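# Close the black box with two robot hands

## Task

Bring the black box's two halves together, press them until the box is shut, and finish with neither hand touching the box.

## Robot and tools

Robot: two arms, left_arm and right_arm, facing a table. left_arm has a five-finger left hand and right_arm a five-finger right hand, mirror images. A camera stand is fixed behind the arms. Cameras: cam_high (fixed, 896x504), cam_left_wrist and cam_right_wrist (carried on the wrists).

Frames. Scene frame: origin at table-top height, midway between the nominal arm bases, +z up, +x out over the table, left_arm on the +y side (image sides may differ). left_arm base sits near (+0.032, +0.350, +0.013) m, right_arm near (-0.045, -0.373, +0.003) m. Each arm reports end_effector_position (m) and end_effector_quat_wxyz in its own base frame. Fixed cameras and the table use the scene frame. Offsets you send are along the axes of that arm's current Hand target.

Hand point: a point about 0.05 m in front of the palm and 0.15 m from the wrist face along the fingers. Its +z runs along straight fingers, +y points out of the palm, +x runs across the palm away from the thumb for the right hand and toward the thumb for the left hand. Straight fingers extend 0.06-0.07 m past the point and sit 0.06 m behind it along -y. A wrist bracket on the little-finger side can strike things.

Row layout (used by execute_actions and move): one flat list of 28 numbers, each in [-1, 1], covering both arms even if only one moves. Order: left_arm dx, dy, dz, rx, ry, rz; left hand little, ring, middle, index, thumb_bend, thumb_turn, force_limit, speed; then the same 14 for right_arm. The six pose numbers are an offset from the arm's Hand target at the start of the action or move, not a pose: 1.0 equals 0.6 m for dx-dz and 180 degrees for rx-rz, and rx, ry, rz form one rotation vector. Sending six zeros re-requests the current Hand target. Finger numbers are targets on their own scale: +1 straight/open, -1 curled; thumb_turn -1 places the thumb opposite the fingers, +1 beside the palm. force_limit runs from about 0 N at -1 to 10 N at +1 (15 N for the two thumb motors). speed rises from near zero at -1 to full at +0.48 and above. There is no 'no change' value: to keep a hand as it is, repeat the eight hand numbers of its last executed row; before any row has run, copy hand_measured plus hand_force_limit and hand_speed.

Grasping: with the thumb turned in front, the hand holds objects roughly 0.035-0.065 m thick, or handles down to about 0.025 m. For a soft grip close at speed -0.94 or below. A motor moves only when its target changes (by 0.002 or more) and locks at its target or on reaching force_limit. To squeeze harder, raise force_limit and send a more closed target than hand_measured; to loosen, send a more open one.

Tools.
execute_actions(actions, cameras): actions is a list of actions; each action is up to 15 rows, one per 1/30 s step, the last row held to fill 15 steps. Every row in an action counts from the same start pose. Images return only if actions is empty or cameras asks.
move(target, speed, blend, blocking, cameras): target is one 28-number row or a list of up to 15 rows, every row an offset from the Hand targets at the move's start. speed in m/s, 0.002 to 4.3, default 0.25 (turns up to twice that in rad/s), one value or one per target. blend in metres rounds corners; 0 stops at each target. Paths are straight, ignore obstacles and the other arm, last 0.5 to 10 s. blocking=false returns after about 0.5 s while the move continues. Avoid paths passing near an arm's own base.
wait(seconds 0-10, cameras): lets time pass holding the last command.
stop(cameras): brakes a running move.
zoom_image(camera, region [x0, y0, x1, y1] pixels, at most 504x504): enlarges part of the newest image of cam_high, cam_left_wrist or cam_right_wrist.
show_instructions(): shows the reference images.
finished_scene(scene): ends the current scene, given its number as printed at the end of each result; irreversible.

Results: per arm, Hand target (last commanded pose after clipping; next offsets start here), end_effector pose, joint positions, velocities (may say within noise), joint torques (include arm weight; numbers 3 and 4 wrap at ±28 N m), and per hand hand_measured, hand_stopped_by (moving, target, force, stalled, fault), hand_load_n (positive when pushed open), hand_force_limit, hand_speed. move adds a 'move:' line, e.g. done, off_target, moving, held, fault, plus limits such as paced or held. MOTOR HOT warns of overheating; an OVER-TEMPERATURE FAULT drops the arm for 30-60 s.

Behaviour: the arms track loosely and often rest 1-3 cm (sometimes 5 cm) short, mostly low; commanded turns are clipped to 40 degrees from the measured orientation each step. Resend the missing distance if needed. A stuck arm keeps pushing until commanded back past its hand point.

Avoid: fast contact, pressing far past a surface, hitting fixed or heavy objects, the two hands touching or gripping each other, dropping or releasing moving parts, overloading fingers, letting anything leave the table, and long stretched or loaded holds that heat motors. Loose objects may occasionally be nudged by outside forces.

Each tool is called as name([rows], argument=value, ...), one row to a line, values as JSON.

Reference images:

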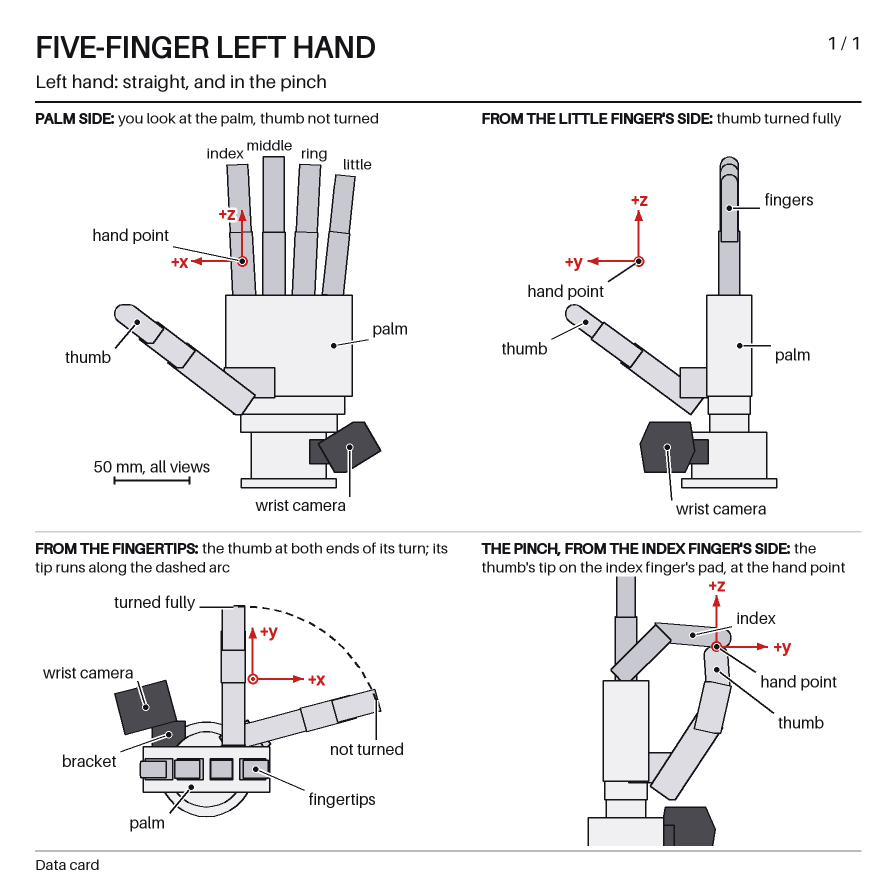

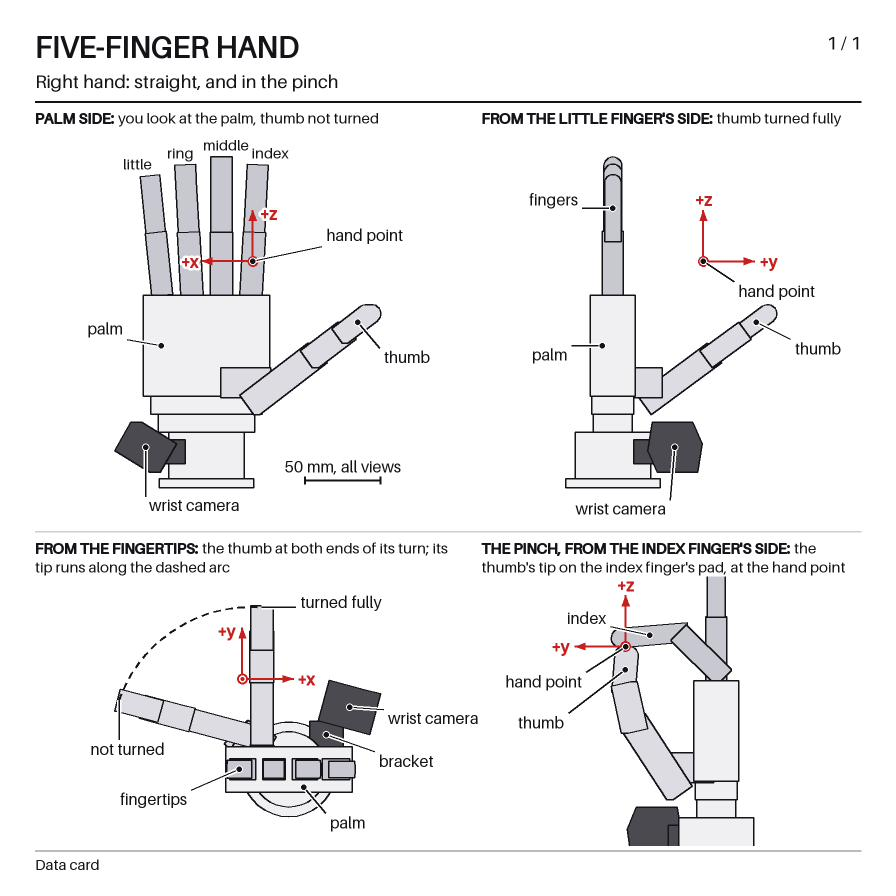

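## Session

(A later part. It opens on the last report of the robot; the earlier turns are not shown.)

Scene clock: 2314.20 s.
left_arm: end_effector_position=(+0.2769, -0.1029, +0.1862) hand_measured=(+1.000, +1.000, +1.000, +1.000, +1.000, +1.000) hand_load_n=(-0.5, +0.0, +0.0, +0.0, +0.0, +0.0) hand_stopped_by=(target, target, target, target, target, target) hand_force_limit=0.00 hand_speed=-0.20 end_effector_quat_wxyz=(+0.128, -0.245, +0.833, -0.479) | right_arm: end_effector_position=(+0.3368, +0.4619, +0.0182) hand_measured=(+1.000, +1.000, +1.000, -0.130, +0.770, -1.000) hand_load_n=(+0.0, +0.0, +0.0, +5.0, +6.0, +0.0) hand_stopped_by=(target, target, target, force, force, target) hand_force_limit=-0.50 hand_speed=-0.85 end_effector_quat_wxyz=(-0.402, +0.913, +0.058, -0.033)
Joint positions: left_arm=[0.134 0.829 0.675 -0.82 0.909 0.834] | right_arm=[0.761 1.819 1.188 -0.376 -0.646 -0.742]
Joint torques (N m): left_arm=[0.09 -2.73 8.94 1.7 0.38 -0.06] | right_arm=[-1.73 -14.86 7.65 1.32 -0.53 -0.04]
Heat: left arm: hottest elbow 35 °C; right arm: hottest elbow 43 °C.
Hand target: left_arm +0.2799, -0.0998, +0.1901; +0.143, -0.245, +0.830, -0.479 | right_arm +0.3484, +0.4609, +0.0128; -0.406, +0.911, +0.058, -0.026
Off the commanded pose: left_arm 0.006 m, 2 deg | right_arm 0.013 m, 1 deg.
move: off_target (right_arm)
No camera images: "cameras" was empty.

move(target=[0,0,0,0,0,0,1,1,1,1,1,1,0,-0.2,0.0058,-0.0873,-0.0525,0,-0.0165,-0.0149,1,1,1,-0.3,0.65,-1,-0.5,-0.85], speed=0.1, cameras=["cam_right_wrist","cam_left_wrist"])

zoom_image(camera="cam_right_wrist", region=[440, 130, 760, 380])

zoom_image(camera="cam_left_wrist", region=[360, 170, 500, 290])

Scene clock: 2330.87 s.
left_arm: end_effector_position=(+0.2769, -0.1029, +0.1862) hand_measured=(+1.000, +1.000, +1.000, +1.000, +1.000, +1.000) hand_load_n=(+0.0, +0.0, +0.0, +0.0, +0.0, -0.5) hand_stopped_by=(target, target, target, target, target, target) hand_force_limit=0.00 hand_speed=-0.20 end_effector_quat_wxyz=(+0.128, -0.245, +0.833, -0.479) | right_arm: end_effector_position=(+0.3322, +0.4601, +0.0398) hand_measured=(+1.000, +1.000, +1.000, -0.130, +0.770, -1.000) hand_load_n=(+0.0, +0.0, +0.0, +5.0, +6.5, +0.0) hand_stopped_by=(target, target, target, force, force, target) hand_force_limit=-0.50 hand_speed=-0.85 end_effector_quat_wxyz=(-0.385, +0.918, +0.076, -0.065)
Joint positions: left_arm=[0.134 0.829 0.675 -0.82 0.909 0.834] | right_arm=[0.761 1.819 1.271 -0.554 -0.677 -0.807]
Joint torques (N m): left_arm=[-0.32 -2.78 8.91 1.77 0.37 -0.05] | right_arm=[-1.03 -18.67 10.88 -0.02 -0.6 -0.01]
Heat: left arm: hottest elbow 35 °C; right arm: hottest elbow 43 °C.
Hand target: left_arm +0.2799, -0.0998, +0.1901; +0.143, -0.245, +0.830, -0.479 | right_arm +0.3503, +0.4729, +0.0729; -0.405, +0.909, +0.090, -0.040
Off the commanded pose: left_arm 0.006 m, 2 deg | right_arm 0.040 m, 4 deg.
move: off_target (right_arm)
Images, in order (width x height): cam_left_wrist 896x504, cam_right_wrist 896x504.

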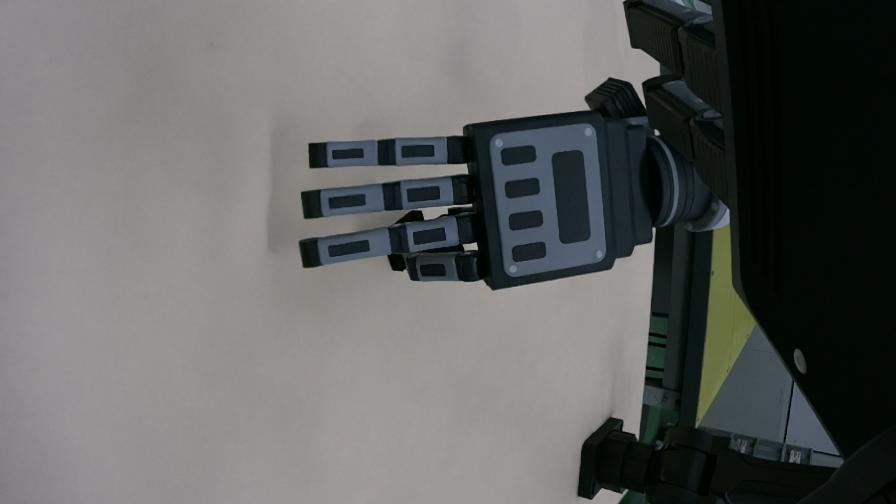

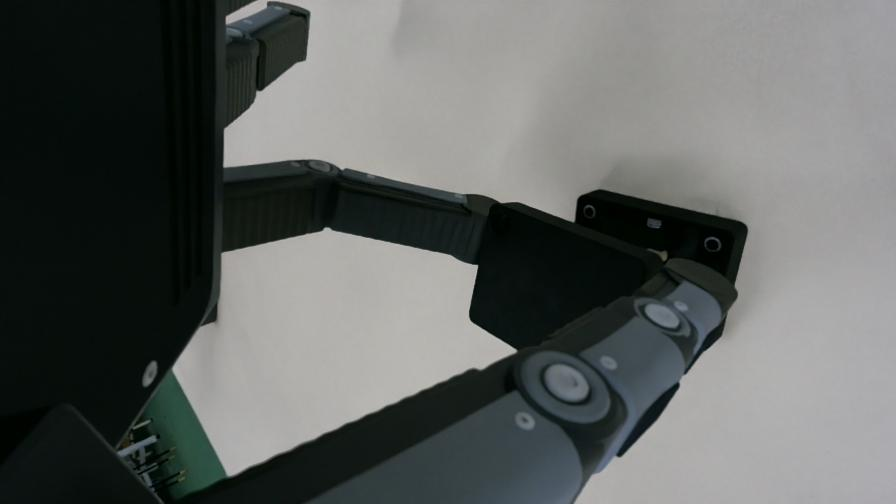

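Scaled by 1.575 from the camera's 896x504 image, which has a finer 1280x720 frame.

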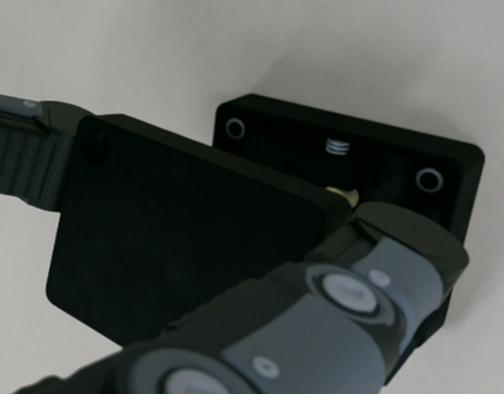

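Scaled by 3.600 from the camera's 896x504 image, which has a finer 1280x720 frame.

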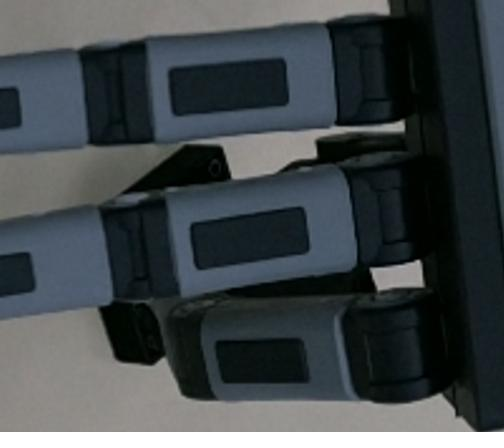

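move([
  [0,0,0,0,0,0,1,1,1,1,1,1,0,-0.2,-0.0105,0.0247,-0.0025,0,-0.0235,-0.0212,1,1,1,-0.3,0.65,-1,-0.5,-0.85],
  [0,0,0,0,0,0,1,1,1,1,1,1,0,-0.2,-0.0143,0.084,0.0362,0,-0.0235,-0.0212,1,1,1,-0.3,0.65,-1,-0.5,-0.85],
], speed=0.1, cameras=["cam_right_wrist","cam_left_wrist"])

zoom_image(camera="cam_right_wrist", region=[440, 150, 720, 370])

Scene clock: 2372.20 s.
left_arm: end_effector_position=(+0.2769, -0.1029, +0.1862) hand_measured=(+1.000, +1.000, +1.000, +1.000, +1.000, +1.000) hand_load_n=(+0.0, +0.0, +0.0, +0.0, +0.0, -0.5) hand_stopped_by=(target, target, target, target, target, target) hand_force_limit=0.00 hand_speed=-0.20 end_effector_quat_wxyz=(+0.128, -0.245, +0.833, -0.479) | right_arm: end_effector_position=(+0.3338, +0.4547, +0.0270) hand_measured=(+1.000, +1.000, +1.000, -0.130, +0.770, -1.000) hand_load_n=(-0.5, +0.0, +0.0, +5.0, +6.0, -0.5) hand_stopped_by=(target, target, target, force, force, target) hand_force_limit=-0.50 hand_speed=-0.85 end_effector_quat_wxyz=(-0.398, +0.905, +0.135, -0.066)
Joint positions: left_arm=[0.134 0.829 0.675 -0.82 0.909 0.834] | right_arm=[0.747 1.84 1.263 -0.562 -0.734 -0.951]
Joint torques (N m): left_arm=[0.32 -3.19 8.94 1.74 0.37 -0.07] | right_arm=[-1.9 -15.03 7.65 1.17 -0.65 -0.06]
Heat: left arm: hottest elbow 35 °C; right arm: hottest elbow 50 °C.
Hand target: left_arm +0.2799, -0.0998, +0.1901; +0.143, -0.245, +0.830, -0.479 | right_arm +0.3454, +0.4540, +0.0208; -0.403, +0.903, +0.135, -0.060
Off the commanded pose: left_arm 0.006 m, 2 deg | right_arm 0.013 m, 1 deg.
move: off_target (right_arm)
Images, in order (width x height): cam_left_wrist 896x504, cam_right_wrist 896x504.

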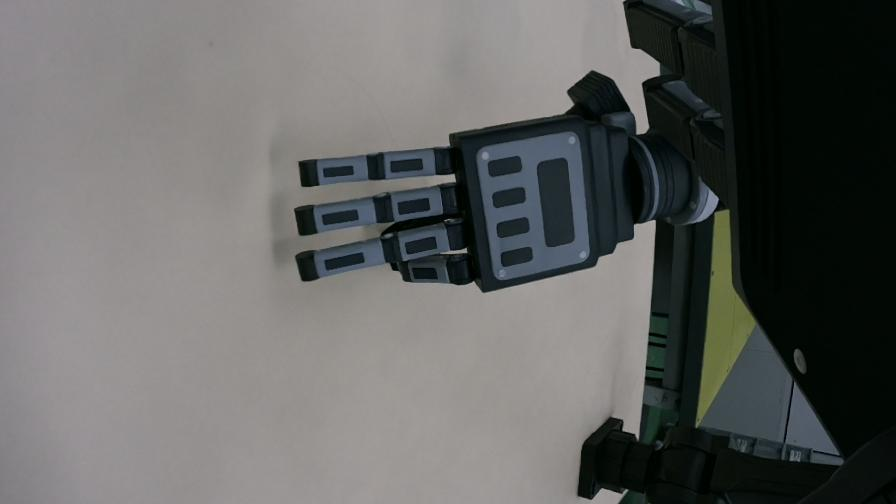

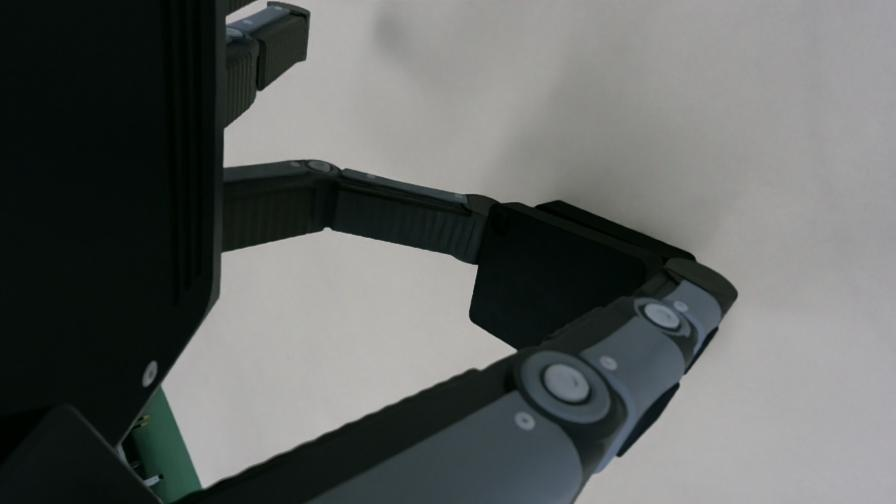

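Scaled by 1.800 from the camera's 896x504 image, which has a finer 1280x720 frame.

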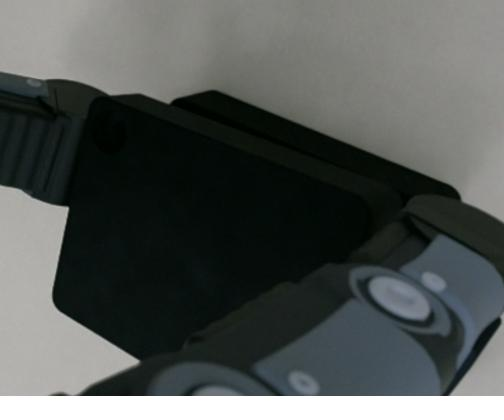

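move([
  [0,0,0,0,0,0,1,1,1,1,1,1,0,-0.2,0.0037,-0.0595,-0.0458,0,0.0083,0.0074,1,1,1,-0.3,0.65,-1,-0.5,-0.85],
  [0,0,0,0,0,0,1,1,1,1,1,1,0,-0.2,-0.002,0.0122,0.0147,0,0.0083,0.0074,1,1,1,-0.3,0.65,-1,-0.5,-0.85],
], speed=[0.1,0.08], cameras=["cam_right_wrist","cam_left_wrist"])

zoom_image(camera="cam_right_wrist", region=[440, 150, 720, 370])

Scene clock: 2399.00 s.
left_arm: end_effector_position=(+0.2769, -0.1029, +0.1862) hand_measured=(+1.000, +1.000, +1.000, +1.000, +1.000, +1.000) hand_load_n=(+0.0, +0.0, +0.0, +0.0, -0.5, +0.0) hand_stopped_by=(target, target, target, target, target, target) hand_force_limit=0.00 hand_speed=-0.20 end_effector_quat_wxyz=(+0.128, -0.245, +0.833, -0.479) | right_arm: end_effector_position=(+0.3359, +0.4557, +0.0180) hand_measured=(+1.000, +1.000, +1.000, -0.130, +0.770, -1.000) hand_load_n=(+0.0, +0.0, +0.0, +4.5, +6.0, +0.0) hand_stopped_by=(target, target, target, force, force, target) hand_force_limit=-0.50 hand_speed=-0.85 end_effector_quat_wxyz=(-0.405, +0.904, +0.129, -0.055)
Joint positions: left_arm=[0.134 0.829 0.675 -0.82 0.909 0.834] | right_arm=[0.746 1.843 1.234 -0.494 -0.728 -0.927]
Joint torques (N m): left_arm=[0.09 -3.02 8.94 1.74 0.38 -0.07] | right_arm=[-1.38 -14.86 7.51 1.09 -0.22 0.19]
Heat: left arm: hottest elbow 35 °C; right arm: hottest elbow 46 °C.
Hand target: left_arm +0.2799, -0.0998, +0.1901; +0.143, -0.245, +0.830, -0.479 | right_arm +0.3438, +0.4553, +0.0095; -0.404, +0.905, +0.120, -0.053
Off the commanded pose: left_arm 0.006 m, 2 deg | right_arm 0.012 m, 1 deg.
move: off_target (right_arm)
Images, in order (width x height): cam_left_wrist 896x504, cam_right_wrist 896x504.

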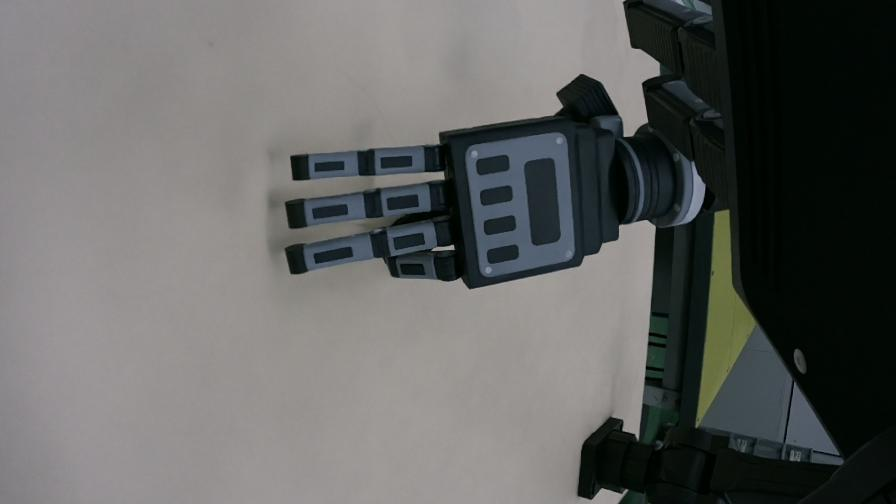

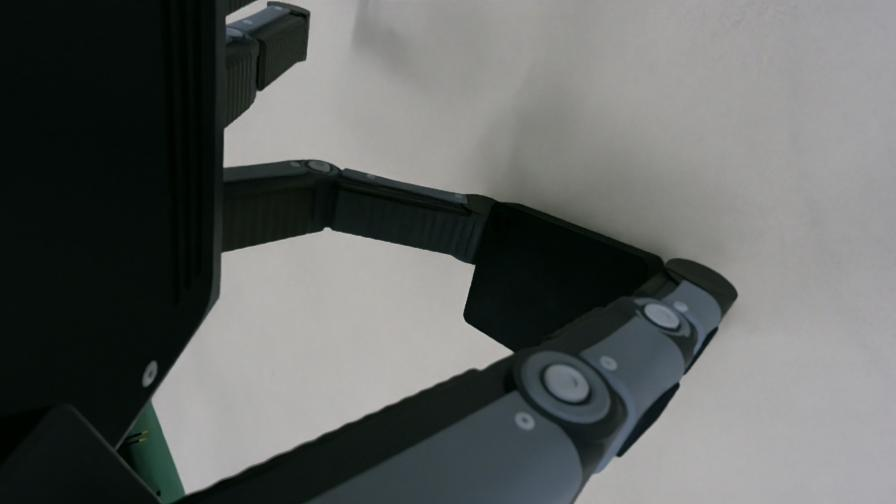

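Scaled by 1.800 from the camera's 896x504 image, which has a finer 1280x720 frame.

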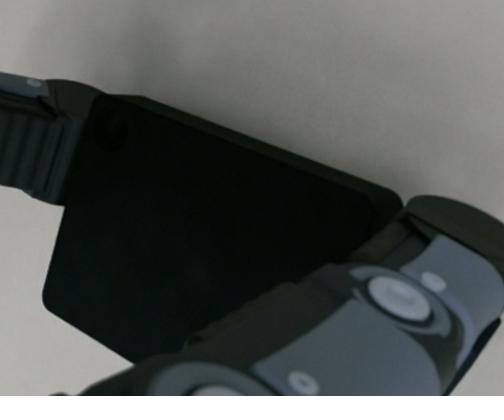

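move([
  [0,0,0,0,0,0,1,1,1,1,1,1,0,-0.2,0,-0.0037,-0.0033,0,0,0,1,1,1,0.1,1,-1,-0.5,-0.75],
  [0,0,0,0,0,0,1,1,1,1,1,1,0,-0.2,0.003,-0.0992,-0.0723,0,0,0,1,1,1,1,1,-1,-0.5,-0.3],
], speed=0.1, cameras=["cam_right_wrist"])

zoom_image(camera="cam_right_wrist", region=[480, 90, 760, 310])

Scene clock: 2439.90 s.
left_arm: end_effector_position=(+0.2769, -0.1029, +0.1862) hand_measured=(+1.000, +1.000, +1.000, +1.000, +1.000, +1.000) hand_load_n=(+0.0, +0.0, +0.0, +0.0, +0.0, +0.0) hand_stopped_by=(target, target, target, target, target, target) hand_force_limit=0.00 hand_speed=-0.20 end_effector_quat_wxyz=(+0.128, -0.245, +0.833, -0.479) | right_arm: end_effector_position=(+0.3299, +0.4510, +0.0552) hand_measured=(+1.000, +1.000, +1.000, +1.000, +1.000, -1.000) hand_load_n=(+0.0, +0.0, +0.0, +0.0, +0.0, +0.0) hand_stopped_by=(target, target, target, target, target, target) hand_force_limit=-0.50 hand_speed=-0.30 end_effector_quat_wxyz=(-0.392, +0.910, +0.117, -0.073)
Joint positions: left_arm=[0.134 0.829 0.675 -0.82 0.909 0.834] | right_arm=[0.747 1.796 1.285 -0.635 -0.724 -0.915]
Joint torques (N m): left_arm=[0.03 -2.84 8.88 1.7 0.38 -0.08] | right_arm=[-0.5 -17.9 10.78 -0.02 -0.22 0.2]
Heat: left arm: hottest elbow 35 °C; right arm: hottest elbow 43 °C.
Hand target: left_arm +0.2799, -0.0998, +0.1901; +0.143, -0.245, +0.830, -0.479 | right_arm +0.3435, +0.4630, +0.0828; -0.404, +0.905, +0.120, -0.053
Off the commanded pose: left_arm 0.006 m, 2 deg | right_arm 0.033 m, 3 deg.
move: off_target (right_arm); target 2's new numbers were sent with right_arm's hand 0.033 m and 3 deg from that target
Images, in order (width x height): cam_right_wrist 896x504.

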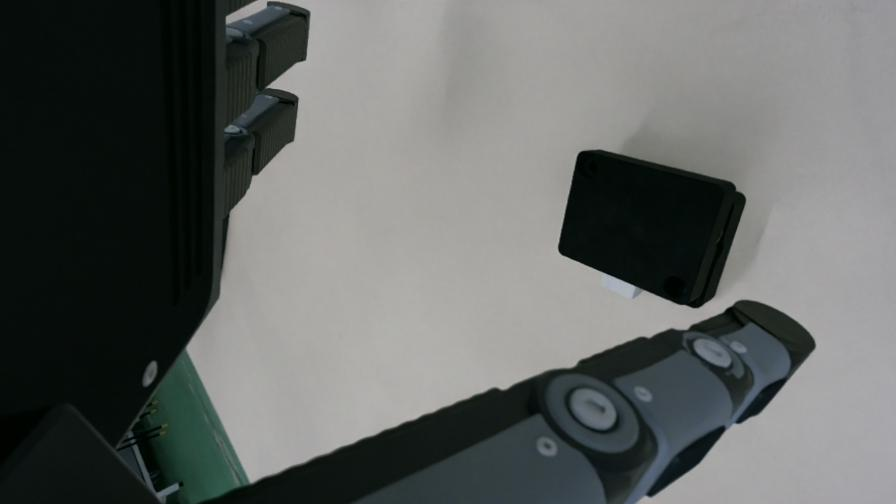

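Scaled by 1.800 from the camera's 896x504 image, which has a finer 1280x720 frame.

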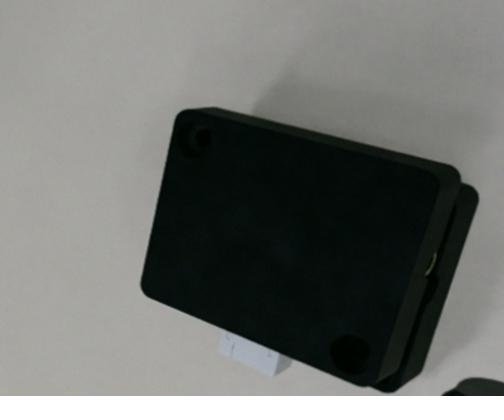

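move([
  [0,0,0,0,0,0,1,1,1,1,1,1,0,-0.2,0.0043,0.0267,0.0202,0,0,0,1,1,1,0.0,1,-1,-0.5,-0.1],
  [0,0,0,0,0,0,1,1,1,1,1,1,0,-0.2,0.0022,0.1013,0.075,0,0,0,1,1,1,0.0,1,-1,-0.5,-0.1],
], speed=0.1, cameras=["cam_right_wrist"])

zoom_image(camera="cam_right_wrist", region=[440, 150, 720, 370])

Scene clock: 2481.80 s.
left_arm: end_effector_position=(+0.2769, -0.1029, +0.1862) hand_measured=(+1.000, +1.000, +1.000, +1.000, +1.000, +1.000) hand_load_n=(+0.0, -0.5, -0.5, +0.0, +0.0, -0.5) hand_stopped_by=(target, target, target, target, target, target) hand_force_limit=0.00 hand_speed=-0.20 end_effector_quat_wxyz=(+0.128, -0.245, +0.833, -0.479) | right_arm: end_effector_position=(+0.3357, +0.4555, +0.0155) hand_measured=(+1.000, +1.000, +1.000, +0.000, +1.000, -1.000) hand_load_n=(+0.0, +0.0, +0.0, -2.5, +0.0, +0.0) hand_stopped_by=(target, target, target, target, target, target) hand_force_limit=-0.50 hand_speed=-0.10 end_effector_quat_wxyz=(-0.403, +0.905, +0.121, -0.062)
Joint positions: left_arm=[0.134 0.829 0.675 -0.82 0.909 0.834] | right_arm=[0.744 1.852 1.24 -0.5 -0.73 -0.914]
Joint torques (N m): left_arm=[-0.32 -3.02 8.85 1.78 0.36 -0.07] | right_arm=[-1.44 -14.97 7.69 1.33 -0.18 0.03]
Heat: left arm: hottest elbow 35 °C; right arm: hottest elbow 45 °C.
Hand target: left_arm +0.2799, -0.0998, +0.1901; +0.143, -0.245, +0.830, -0.479 | right_arm +0.3466, +0.4564, +0.0075; -0.404, +0.905, +0.119, -0.053
Off the commanded pose: left_arm 0.006 m, 2 deg | right_arm 0.014 m, 1 deg.
move: off_target (right_arm)
Images, in order (width x height): cam_right_wrist 896x504.

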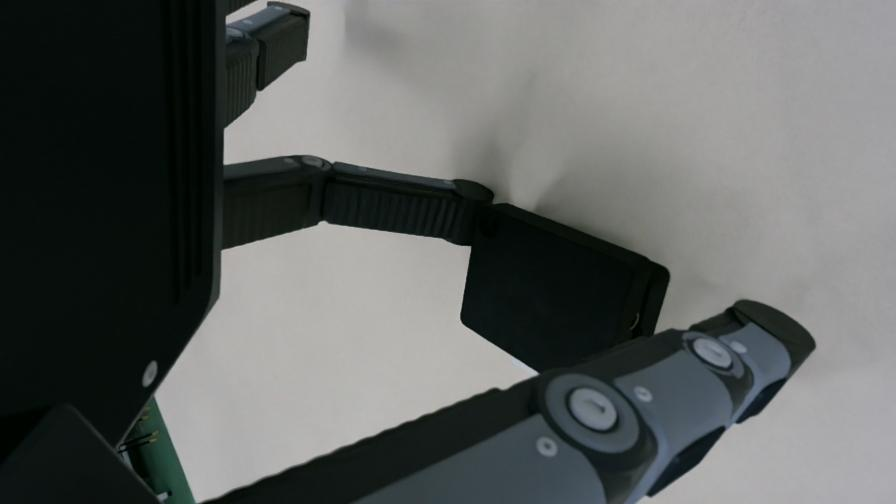

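Scaled by 1.800 from the camera's 896x504 image, which has a finer 1280x720 frame.

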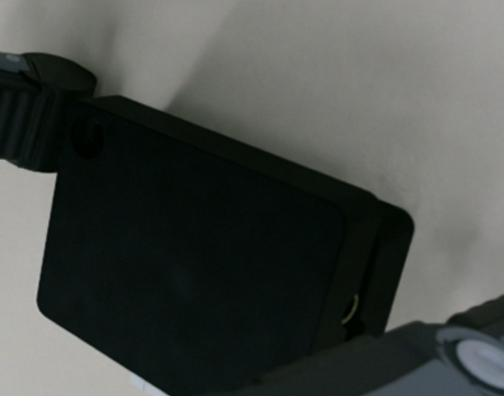

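execute_actions([
  [[0,0,0,0,0,0,1,1,1,1,1,1,0,-0.2,0,0,0,0,0,0,1,1,1,-0.12,0.85,-1,-0.6,-0.8]],
  [[0,0,0,0,0,0,1,1,1,1,1,1,0,-0.2,0,0,0,0,0,0,1,1,1,-0.12,0.75,-1,-0.6,-0.8]],
], cameras=["cam_right_wrist","cam_left_wrist"])

Scene clock: 2530.63 s.
left_arm: end_effector_position=(+0.2769, -0.1029, +0.1862) hand_measured=(+1.000, +1.000, +1.000, +1.000, +1.000, +1.000) hand_load_n=(+0.0, +0.0, +0.0, +0.0, +0.0, -0.5) hand_stopped_by=(target, target, target, target, target, target) hand_force_limit=0.00 hand_speed=-0.20 end_effector_quat_wxyz=(+0.128, -0.245, +0.833, -0.479) | right_arm: end_effector_position=(+0.3356, +0.4575, +0.0158) hand_measured=(+1.000, +1.000, +1.000, -0.120, +0.764, -1.000) hand_load_n=(+0.0, +0.0, +0.0, +2.5, +3.0, +0.0) hand_stopped_by=(target, target, target, target, force, target) hand_force_limit=-0.60 hand_speed=-0.80 end_effector_quat_wxyz=(-0.404, +0.904, +0.124, -0.060)
Joint positions: left_arm=[0.134 0.829 0.675 -0.82 0.909 0.834] | right_arm=[0.747 1.852 1.24 -0.494 -0.73 -0.914]
Joint torques (N m): left_arm=[-0.21 -3.19 8.9 1.69 0.39 -0.09] | right_arm=[-1.26 -15.03 7.6 1.22 -0.18 0.04]
Heat: left arm: hottest elbow 35 °C; right arm: hottest elbow 42 °C.
Hand target: left_arm +0.2799, -0.0998, +0.1901; +0.143, -0.245, +0.830, -0.479 | right_arm +0.3467, +0.4564, +0.0075; -0.404, +0.905, +0.120, -0.053
Off the commanded pose: left_arm 0.006 m, 2 deg | right_arm 0.014 m, 1 deg.
Images, in order (width x height): cam_left_wrist 896x504, cam_right_wrist 896x504.

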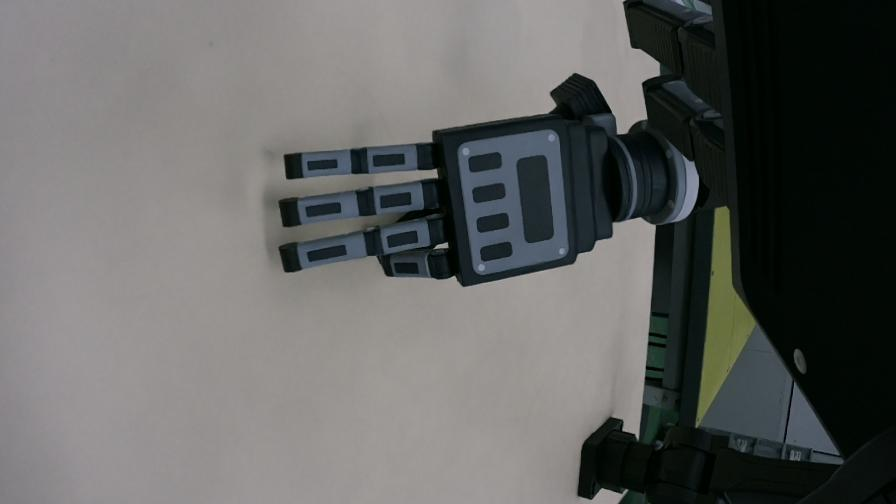

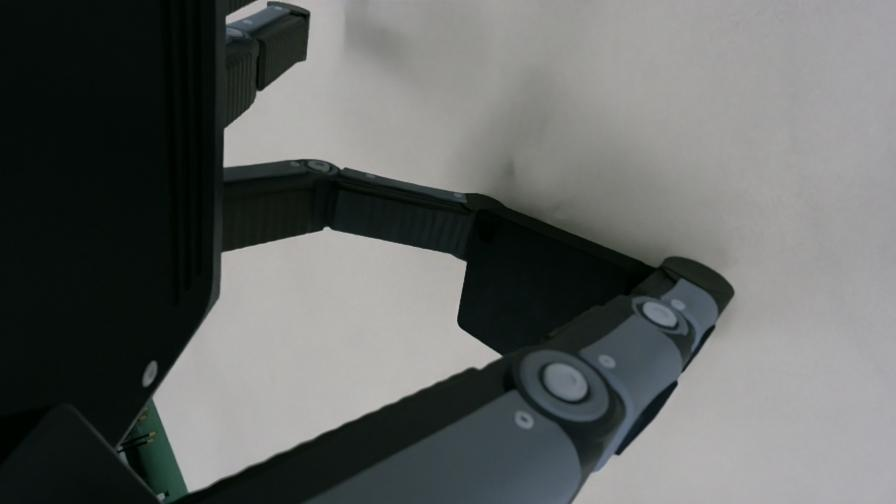

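zoom_image(camera="cam_right_wrist", region=[400, 140, 760, 400])

execute_actions([
  [[0,0,0,0,0,0,1,1,1,1,1,1,0,-0.2,0,0,0,0,0,0,1,1,1,-0.35,0.7,-1,-0.5,-0.8]],
  [[0,0,0,0,0,0,1,1,1,1,1,1,0,-0.2,0,0,0,0,0,0,1,1,1,-0.35,0.7,-1,-0.5,-0.8]],
], cameras=["cam_right_wrist"])

zoom_image(camera="cam_right_wrist", region=[400, 140, 760, 400])

Scaled by 1.400 from the camera's 896x504 image, which has a finer 1280x720 frame.

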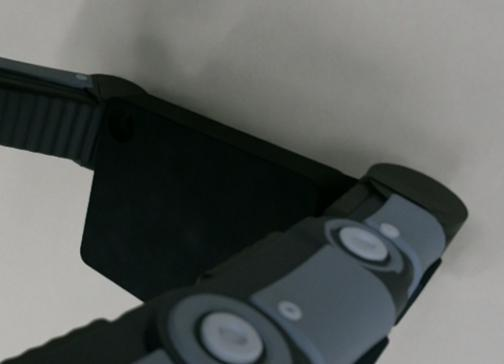

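Scene clock: 2538.87 s.
left_arm: end_effector_position=(+0.2769, -0.1029, +0.1862) hand_measured=(+1.000, +1.000, +1.000, +1.000, +1.000, +1.000) hand_load_n=(+0.0, +0.0, +0.0, +0.0, +0.0, -0.5) hand_stopped_by=(target, target, target, target, target, target) hand_force_limit=0.00 hand_speed=-0.20 end_effector_quat_wxyz=(+0.128, -0.245, +0.833, -0.479) | right_arm: end_effector_position=(+0.3356, +0.4575, +0.0158) hand_measured=(+1.000, +1.000, +1.000, -0.136, +0.760, -1.000) hand_load_n=(+0.0, +0.0, +0.0, +6.5, +8.5, -0.5) hand_stopped_by=(target, target, target, force, force, target) hand_force_limit=-0.50 hand_speed=-0.80 end_effector_quat_wxyz=(-0.404, +0.904, +0.124, -0.060)
Joint positions: left_arm=[0.134 0.829 0.675 -0.82 0.909 0.834] | right_arm=[0.747 1.852 1.24 -0.494 -0.73 -0.914]
Joint torques (N m): left_arm=[-0.32 -3.02 8.95 1.72 0.39 -0.06] | right_arm=[-1.49 -15.62 7.61 1.21 -0.2 0.07]
Heat: left arm: hottest elbow 35 °C; right arm: hottest elbow 42 °C.
Hand target: left_arm +0.2799, -0.0998, +0.1901; +0.143, -0.245, +0.830, -0.479 | right_arm +0.3467, +0.4564, +0.0075; -0.404, +0.905, +0.120, -0.053
Off the commanded pose: left_arm 0.006 m, 2 deg | right_arm 0.014 m, 1 deg.
Images, in order (width x height): cam_right_wrist 896x504.

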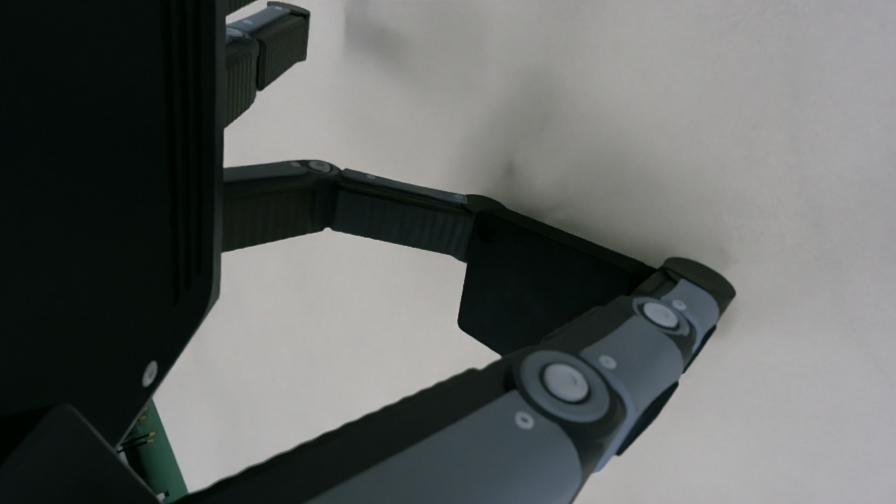

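Scaled by 1.400 from the camera's 896x504 image, which has a finer 1280x720 frame.

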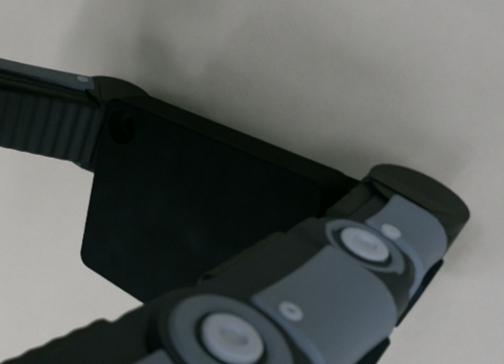

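execute_actions([
  [[0,0,0,0,0,0,1,1,1,1,1,1,0,-0.2,0,0,0,0,0,0,1,1,1,-0.05,0.85,-1,-0.5,-0.8]],
  [[0,0,0,0,0,0,1,1,1,1,1,1,0,-0.2,0,0,0,0,0,0,1,1,1,0.15,1,-1,-0.5,-0.4]],
], cameras=["cam_right_wrist"])

zoom_image(camera="cam_right_wrist", region=[400, 140, 760, 400])

Scene clock: 2553.20 s.
left_arm: end_effector_position=(+0.2769, -0.1029, +0.1862) hand_measured=(+1.000, +1.000, +1.000, +1.000, +1.000, +1.000) hand_load_n=(+0.0, +0.0, +0.0, +0.0, +0.0, +0.0) hand_stopped_by=(target, target, target, target, target, target) hand_force_limit=0.00 hand_speed=-0.20 end_effector_quat_wxyz=(+0.128, -0.245, +0.833, -0.479) | right_arm: end_effector_position=(+0.3412, +0.4521, +0.0161) hand_measured=(+1.000, +1.000, +1.000, +0.150, +1.000, -1.000) hand_load_n=(+0.0, +0.0, +0.0, -3.0, +0.0, +0.0) hand_stopped_by=(target, target, target, target, target, target) hand_force_limit=-0.50 hand_speed=-0.40 end_effector_quat_wxyz=(-0.407, +0.904, +0.115, -0.060)
Joint positions: left_arm=[0.134 0.829 0.675 -0.82 0.909 0.834] | right_arm=[0.731 1.852 1.239 -0.494 -0.738 -0.911]
Joint torques (N m): left_arm=[0.09 -3.08 8.91 1.72 0.37 -0.08] | right_arm=[-1.08 -15.44 7.73 1.13 0.14 0]
Heat: left arm: hottest elbow 35 °C; right arm: hottest elbow 42 °C.
Hand target: left_arm +0.2799, -0.0998, +0.1901; +0.143, -0.245, +0.830, -0.479 | right_arm +0.3467, +0.4564, +0.0075; -0.404, +0.906, +0.119, -0.053
Off the commanded pose: left_arm 0.006 m, 2 deg | right_arm 0.011 m, 1 deg.
Images, in order (width x height): cam_right_wrist 896x504.

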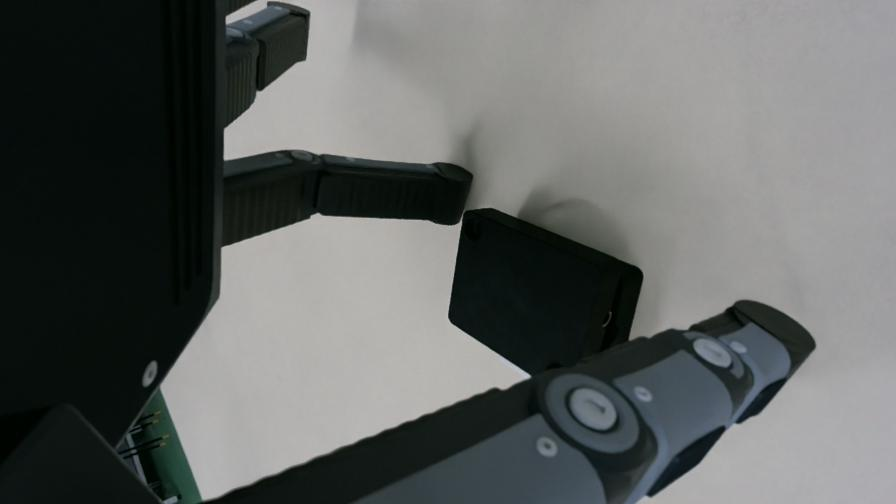

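Scaled by 1.400 from the camera's 896x504 image, which has a finer 1280x720 frame.

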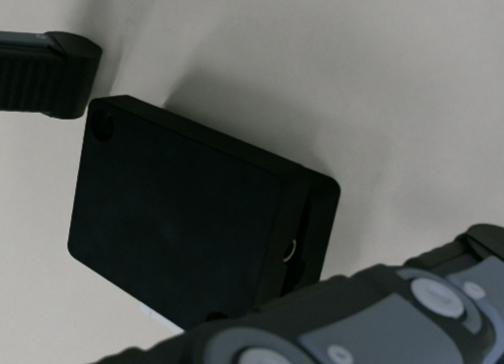

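zoom_image(camera="cam_right_wrist", region=[430, 190, 670, 390])

zoom_image(camera="cam_right_wrist", region=[560, 230, 660, 370])

Scaled by 2.100 from the camera's 896x504 image, which has a finer 1280x720 frame.

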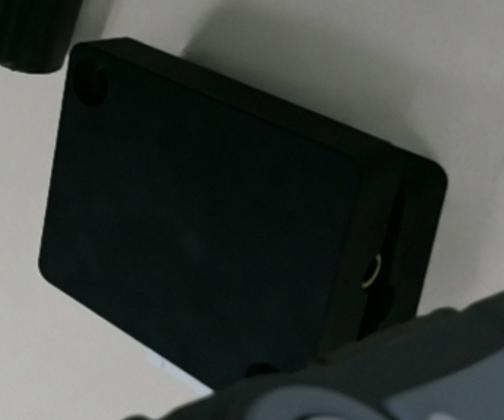

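Scaled by 3.600 from the camera's 896x504 image, which has a finer 1280x720 frame.

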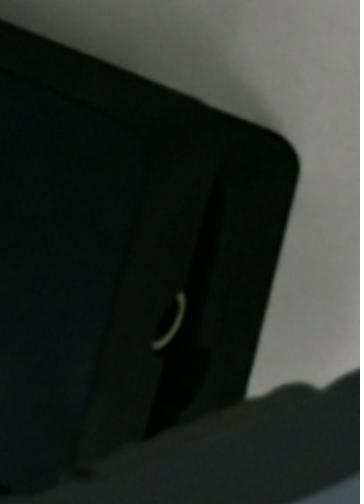

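move([
  [0,0,0,0,0,0,1,1,1,1,1,1,0,-0.2,0,-0.095,-0.067,0,0,0,1,1,1,0.15,1,-1,-0.5,-0.4],
  [0,0,0,0,0,0,1,1,1,1,1,1,0,-0.2,0,-0.1095,-0.051,0,0,0,1,1,1,1,1,-1,-0.5,-0.4],
], speed=0.15, cameras=["cam_right_wrist","cam_left_wrist","cam_high"])

zoom_image(camera="cam_left_wrist", region=[330, 170, 480, 290])

Scene clock: 2588.53 s.
left_arm: end_effector_position=(+0.2769, -0.1029, +0.1862) hand_measured=(+1.000, +1.000, +1.000, +1.000, +1.000, +1.000) hand_load_n=(+0.0, +0.0, +0.0, +0.0, +0.0, +0.0) hand_stopped_by=(target, target, target, target, target, target) hand_force_limit=0.00 hand_speed=-0.20 end_effector_quat_wxyz=(+0.128, -0.245, +0.833, -0.479) | right_arm: end_effector_position=(+0.3266, +0.4612, +0.0530) hand_measured=(+1.000, +1.000, +1.000, +1.000, +1.000, -1.000) hand_load_n=(+0.0, +0.0, +0.0, +0.0, +0.0, +0.0) hand_stopped_by=(target, target, target, target, target, target) hand_force_limit=-0.50 hand_speed=-0.40 end_effector_quat_wxyz=(-0.391, +0.910, +0.115, -0.073)
Joint positions: left_arm=[0.134 0.829 0.675 -0.82 0.909 0.834] | right_arm=[0.766 1.808 1.296 -0.62 -0.714 -0.89]
Joint torques (N m): left_arm=[-0.03 -2.61 8.96 1.74 0.35 -0.09] | right_arm=[-0.56 -17.44 11 0.43 -0.18 0.2]
Heat: left arm: hottest elbow 35 °C; right arm: hottest elbow 42 °C.
Hand target: left_arm +0.2799, -0.0998, +0.1901; +0.143, -0.245, +0.830, -0.479 | right_arm +0.3411, +0.4768, +0.0768; -0.404, +0.905, +0.119, -0.053
Off the commanded pose: left_arm 0.006 m, 2 deg | right_arm 0.032 m, 3 deg.
move: off_target (right_arm); target 2's new numbers were sent with right_arm's hand 0.032 m and 3 deg from that target

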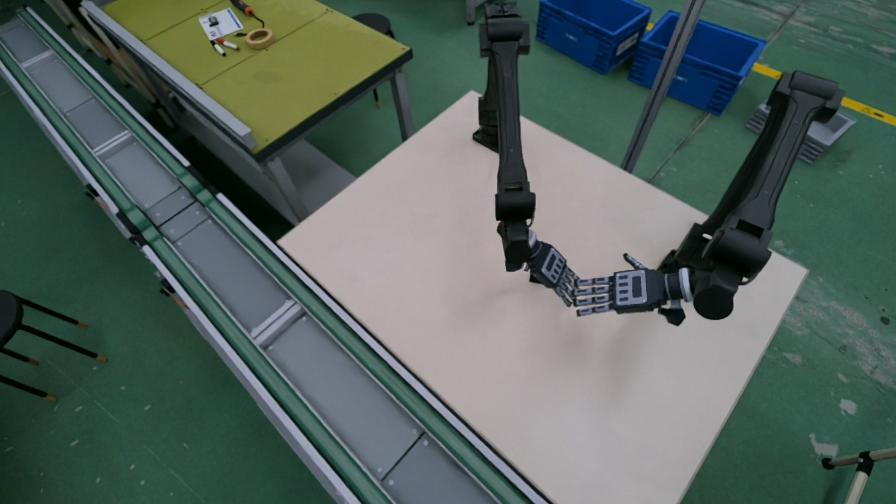

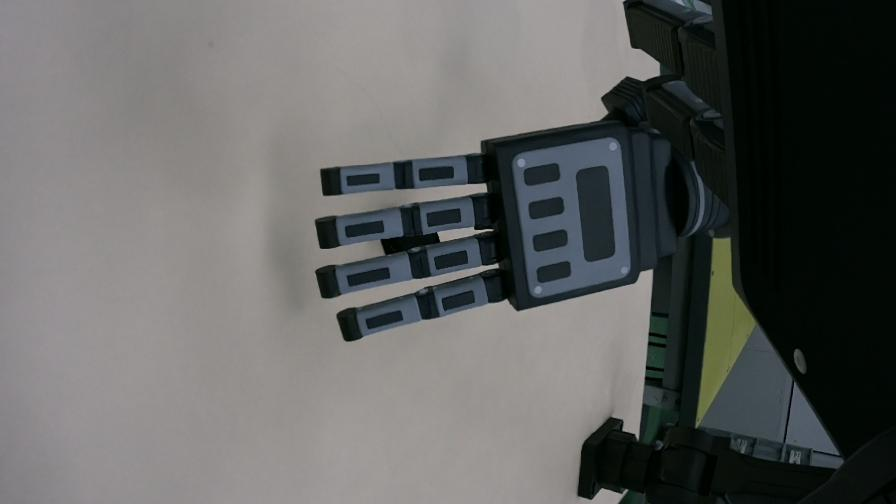

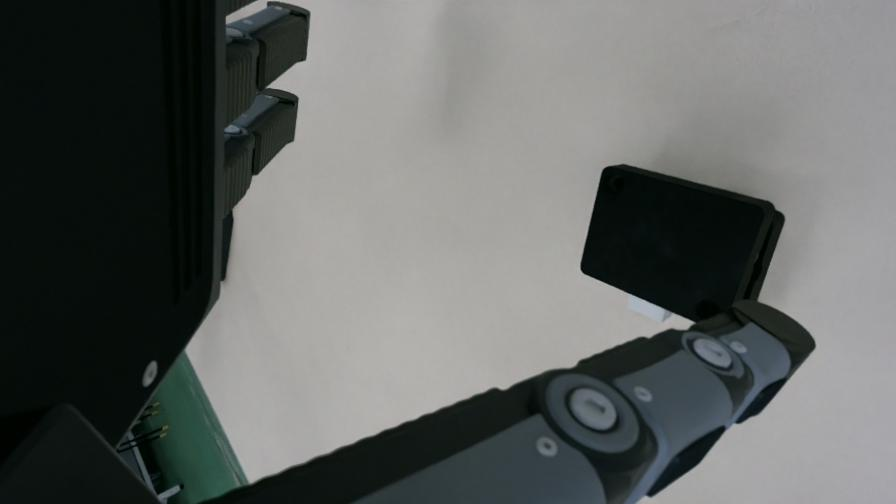

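Scaled by 3.360 from the camera's 896x504 image, which has a finer 1280x720 frame.

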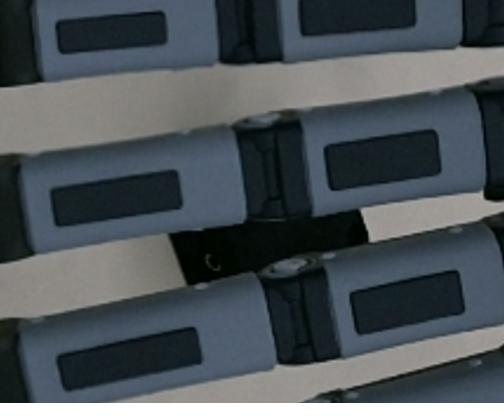

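zoom_image(camera="cam_right_wrist", region=[570, 150, 800, 340])

zoom_image(camera="cam_right_wrist", region=[720, 190, 800, 310])

Scaled by 2.191 from the camera's 896x504 image, which has a finer 1280x720 frame.

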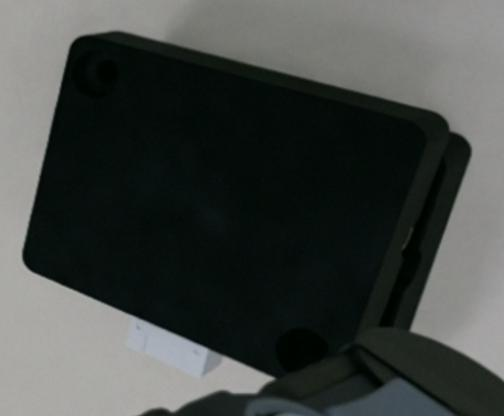

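Scaled by 4.200 from the camera's 896x504 image, which has a finer 1280x720 frame.

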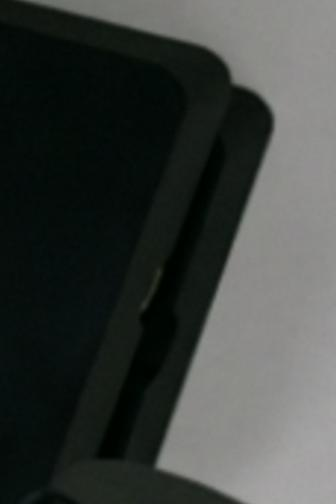

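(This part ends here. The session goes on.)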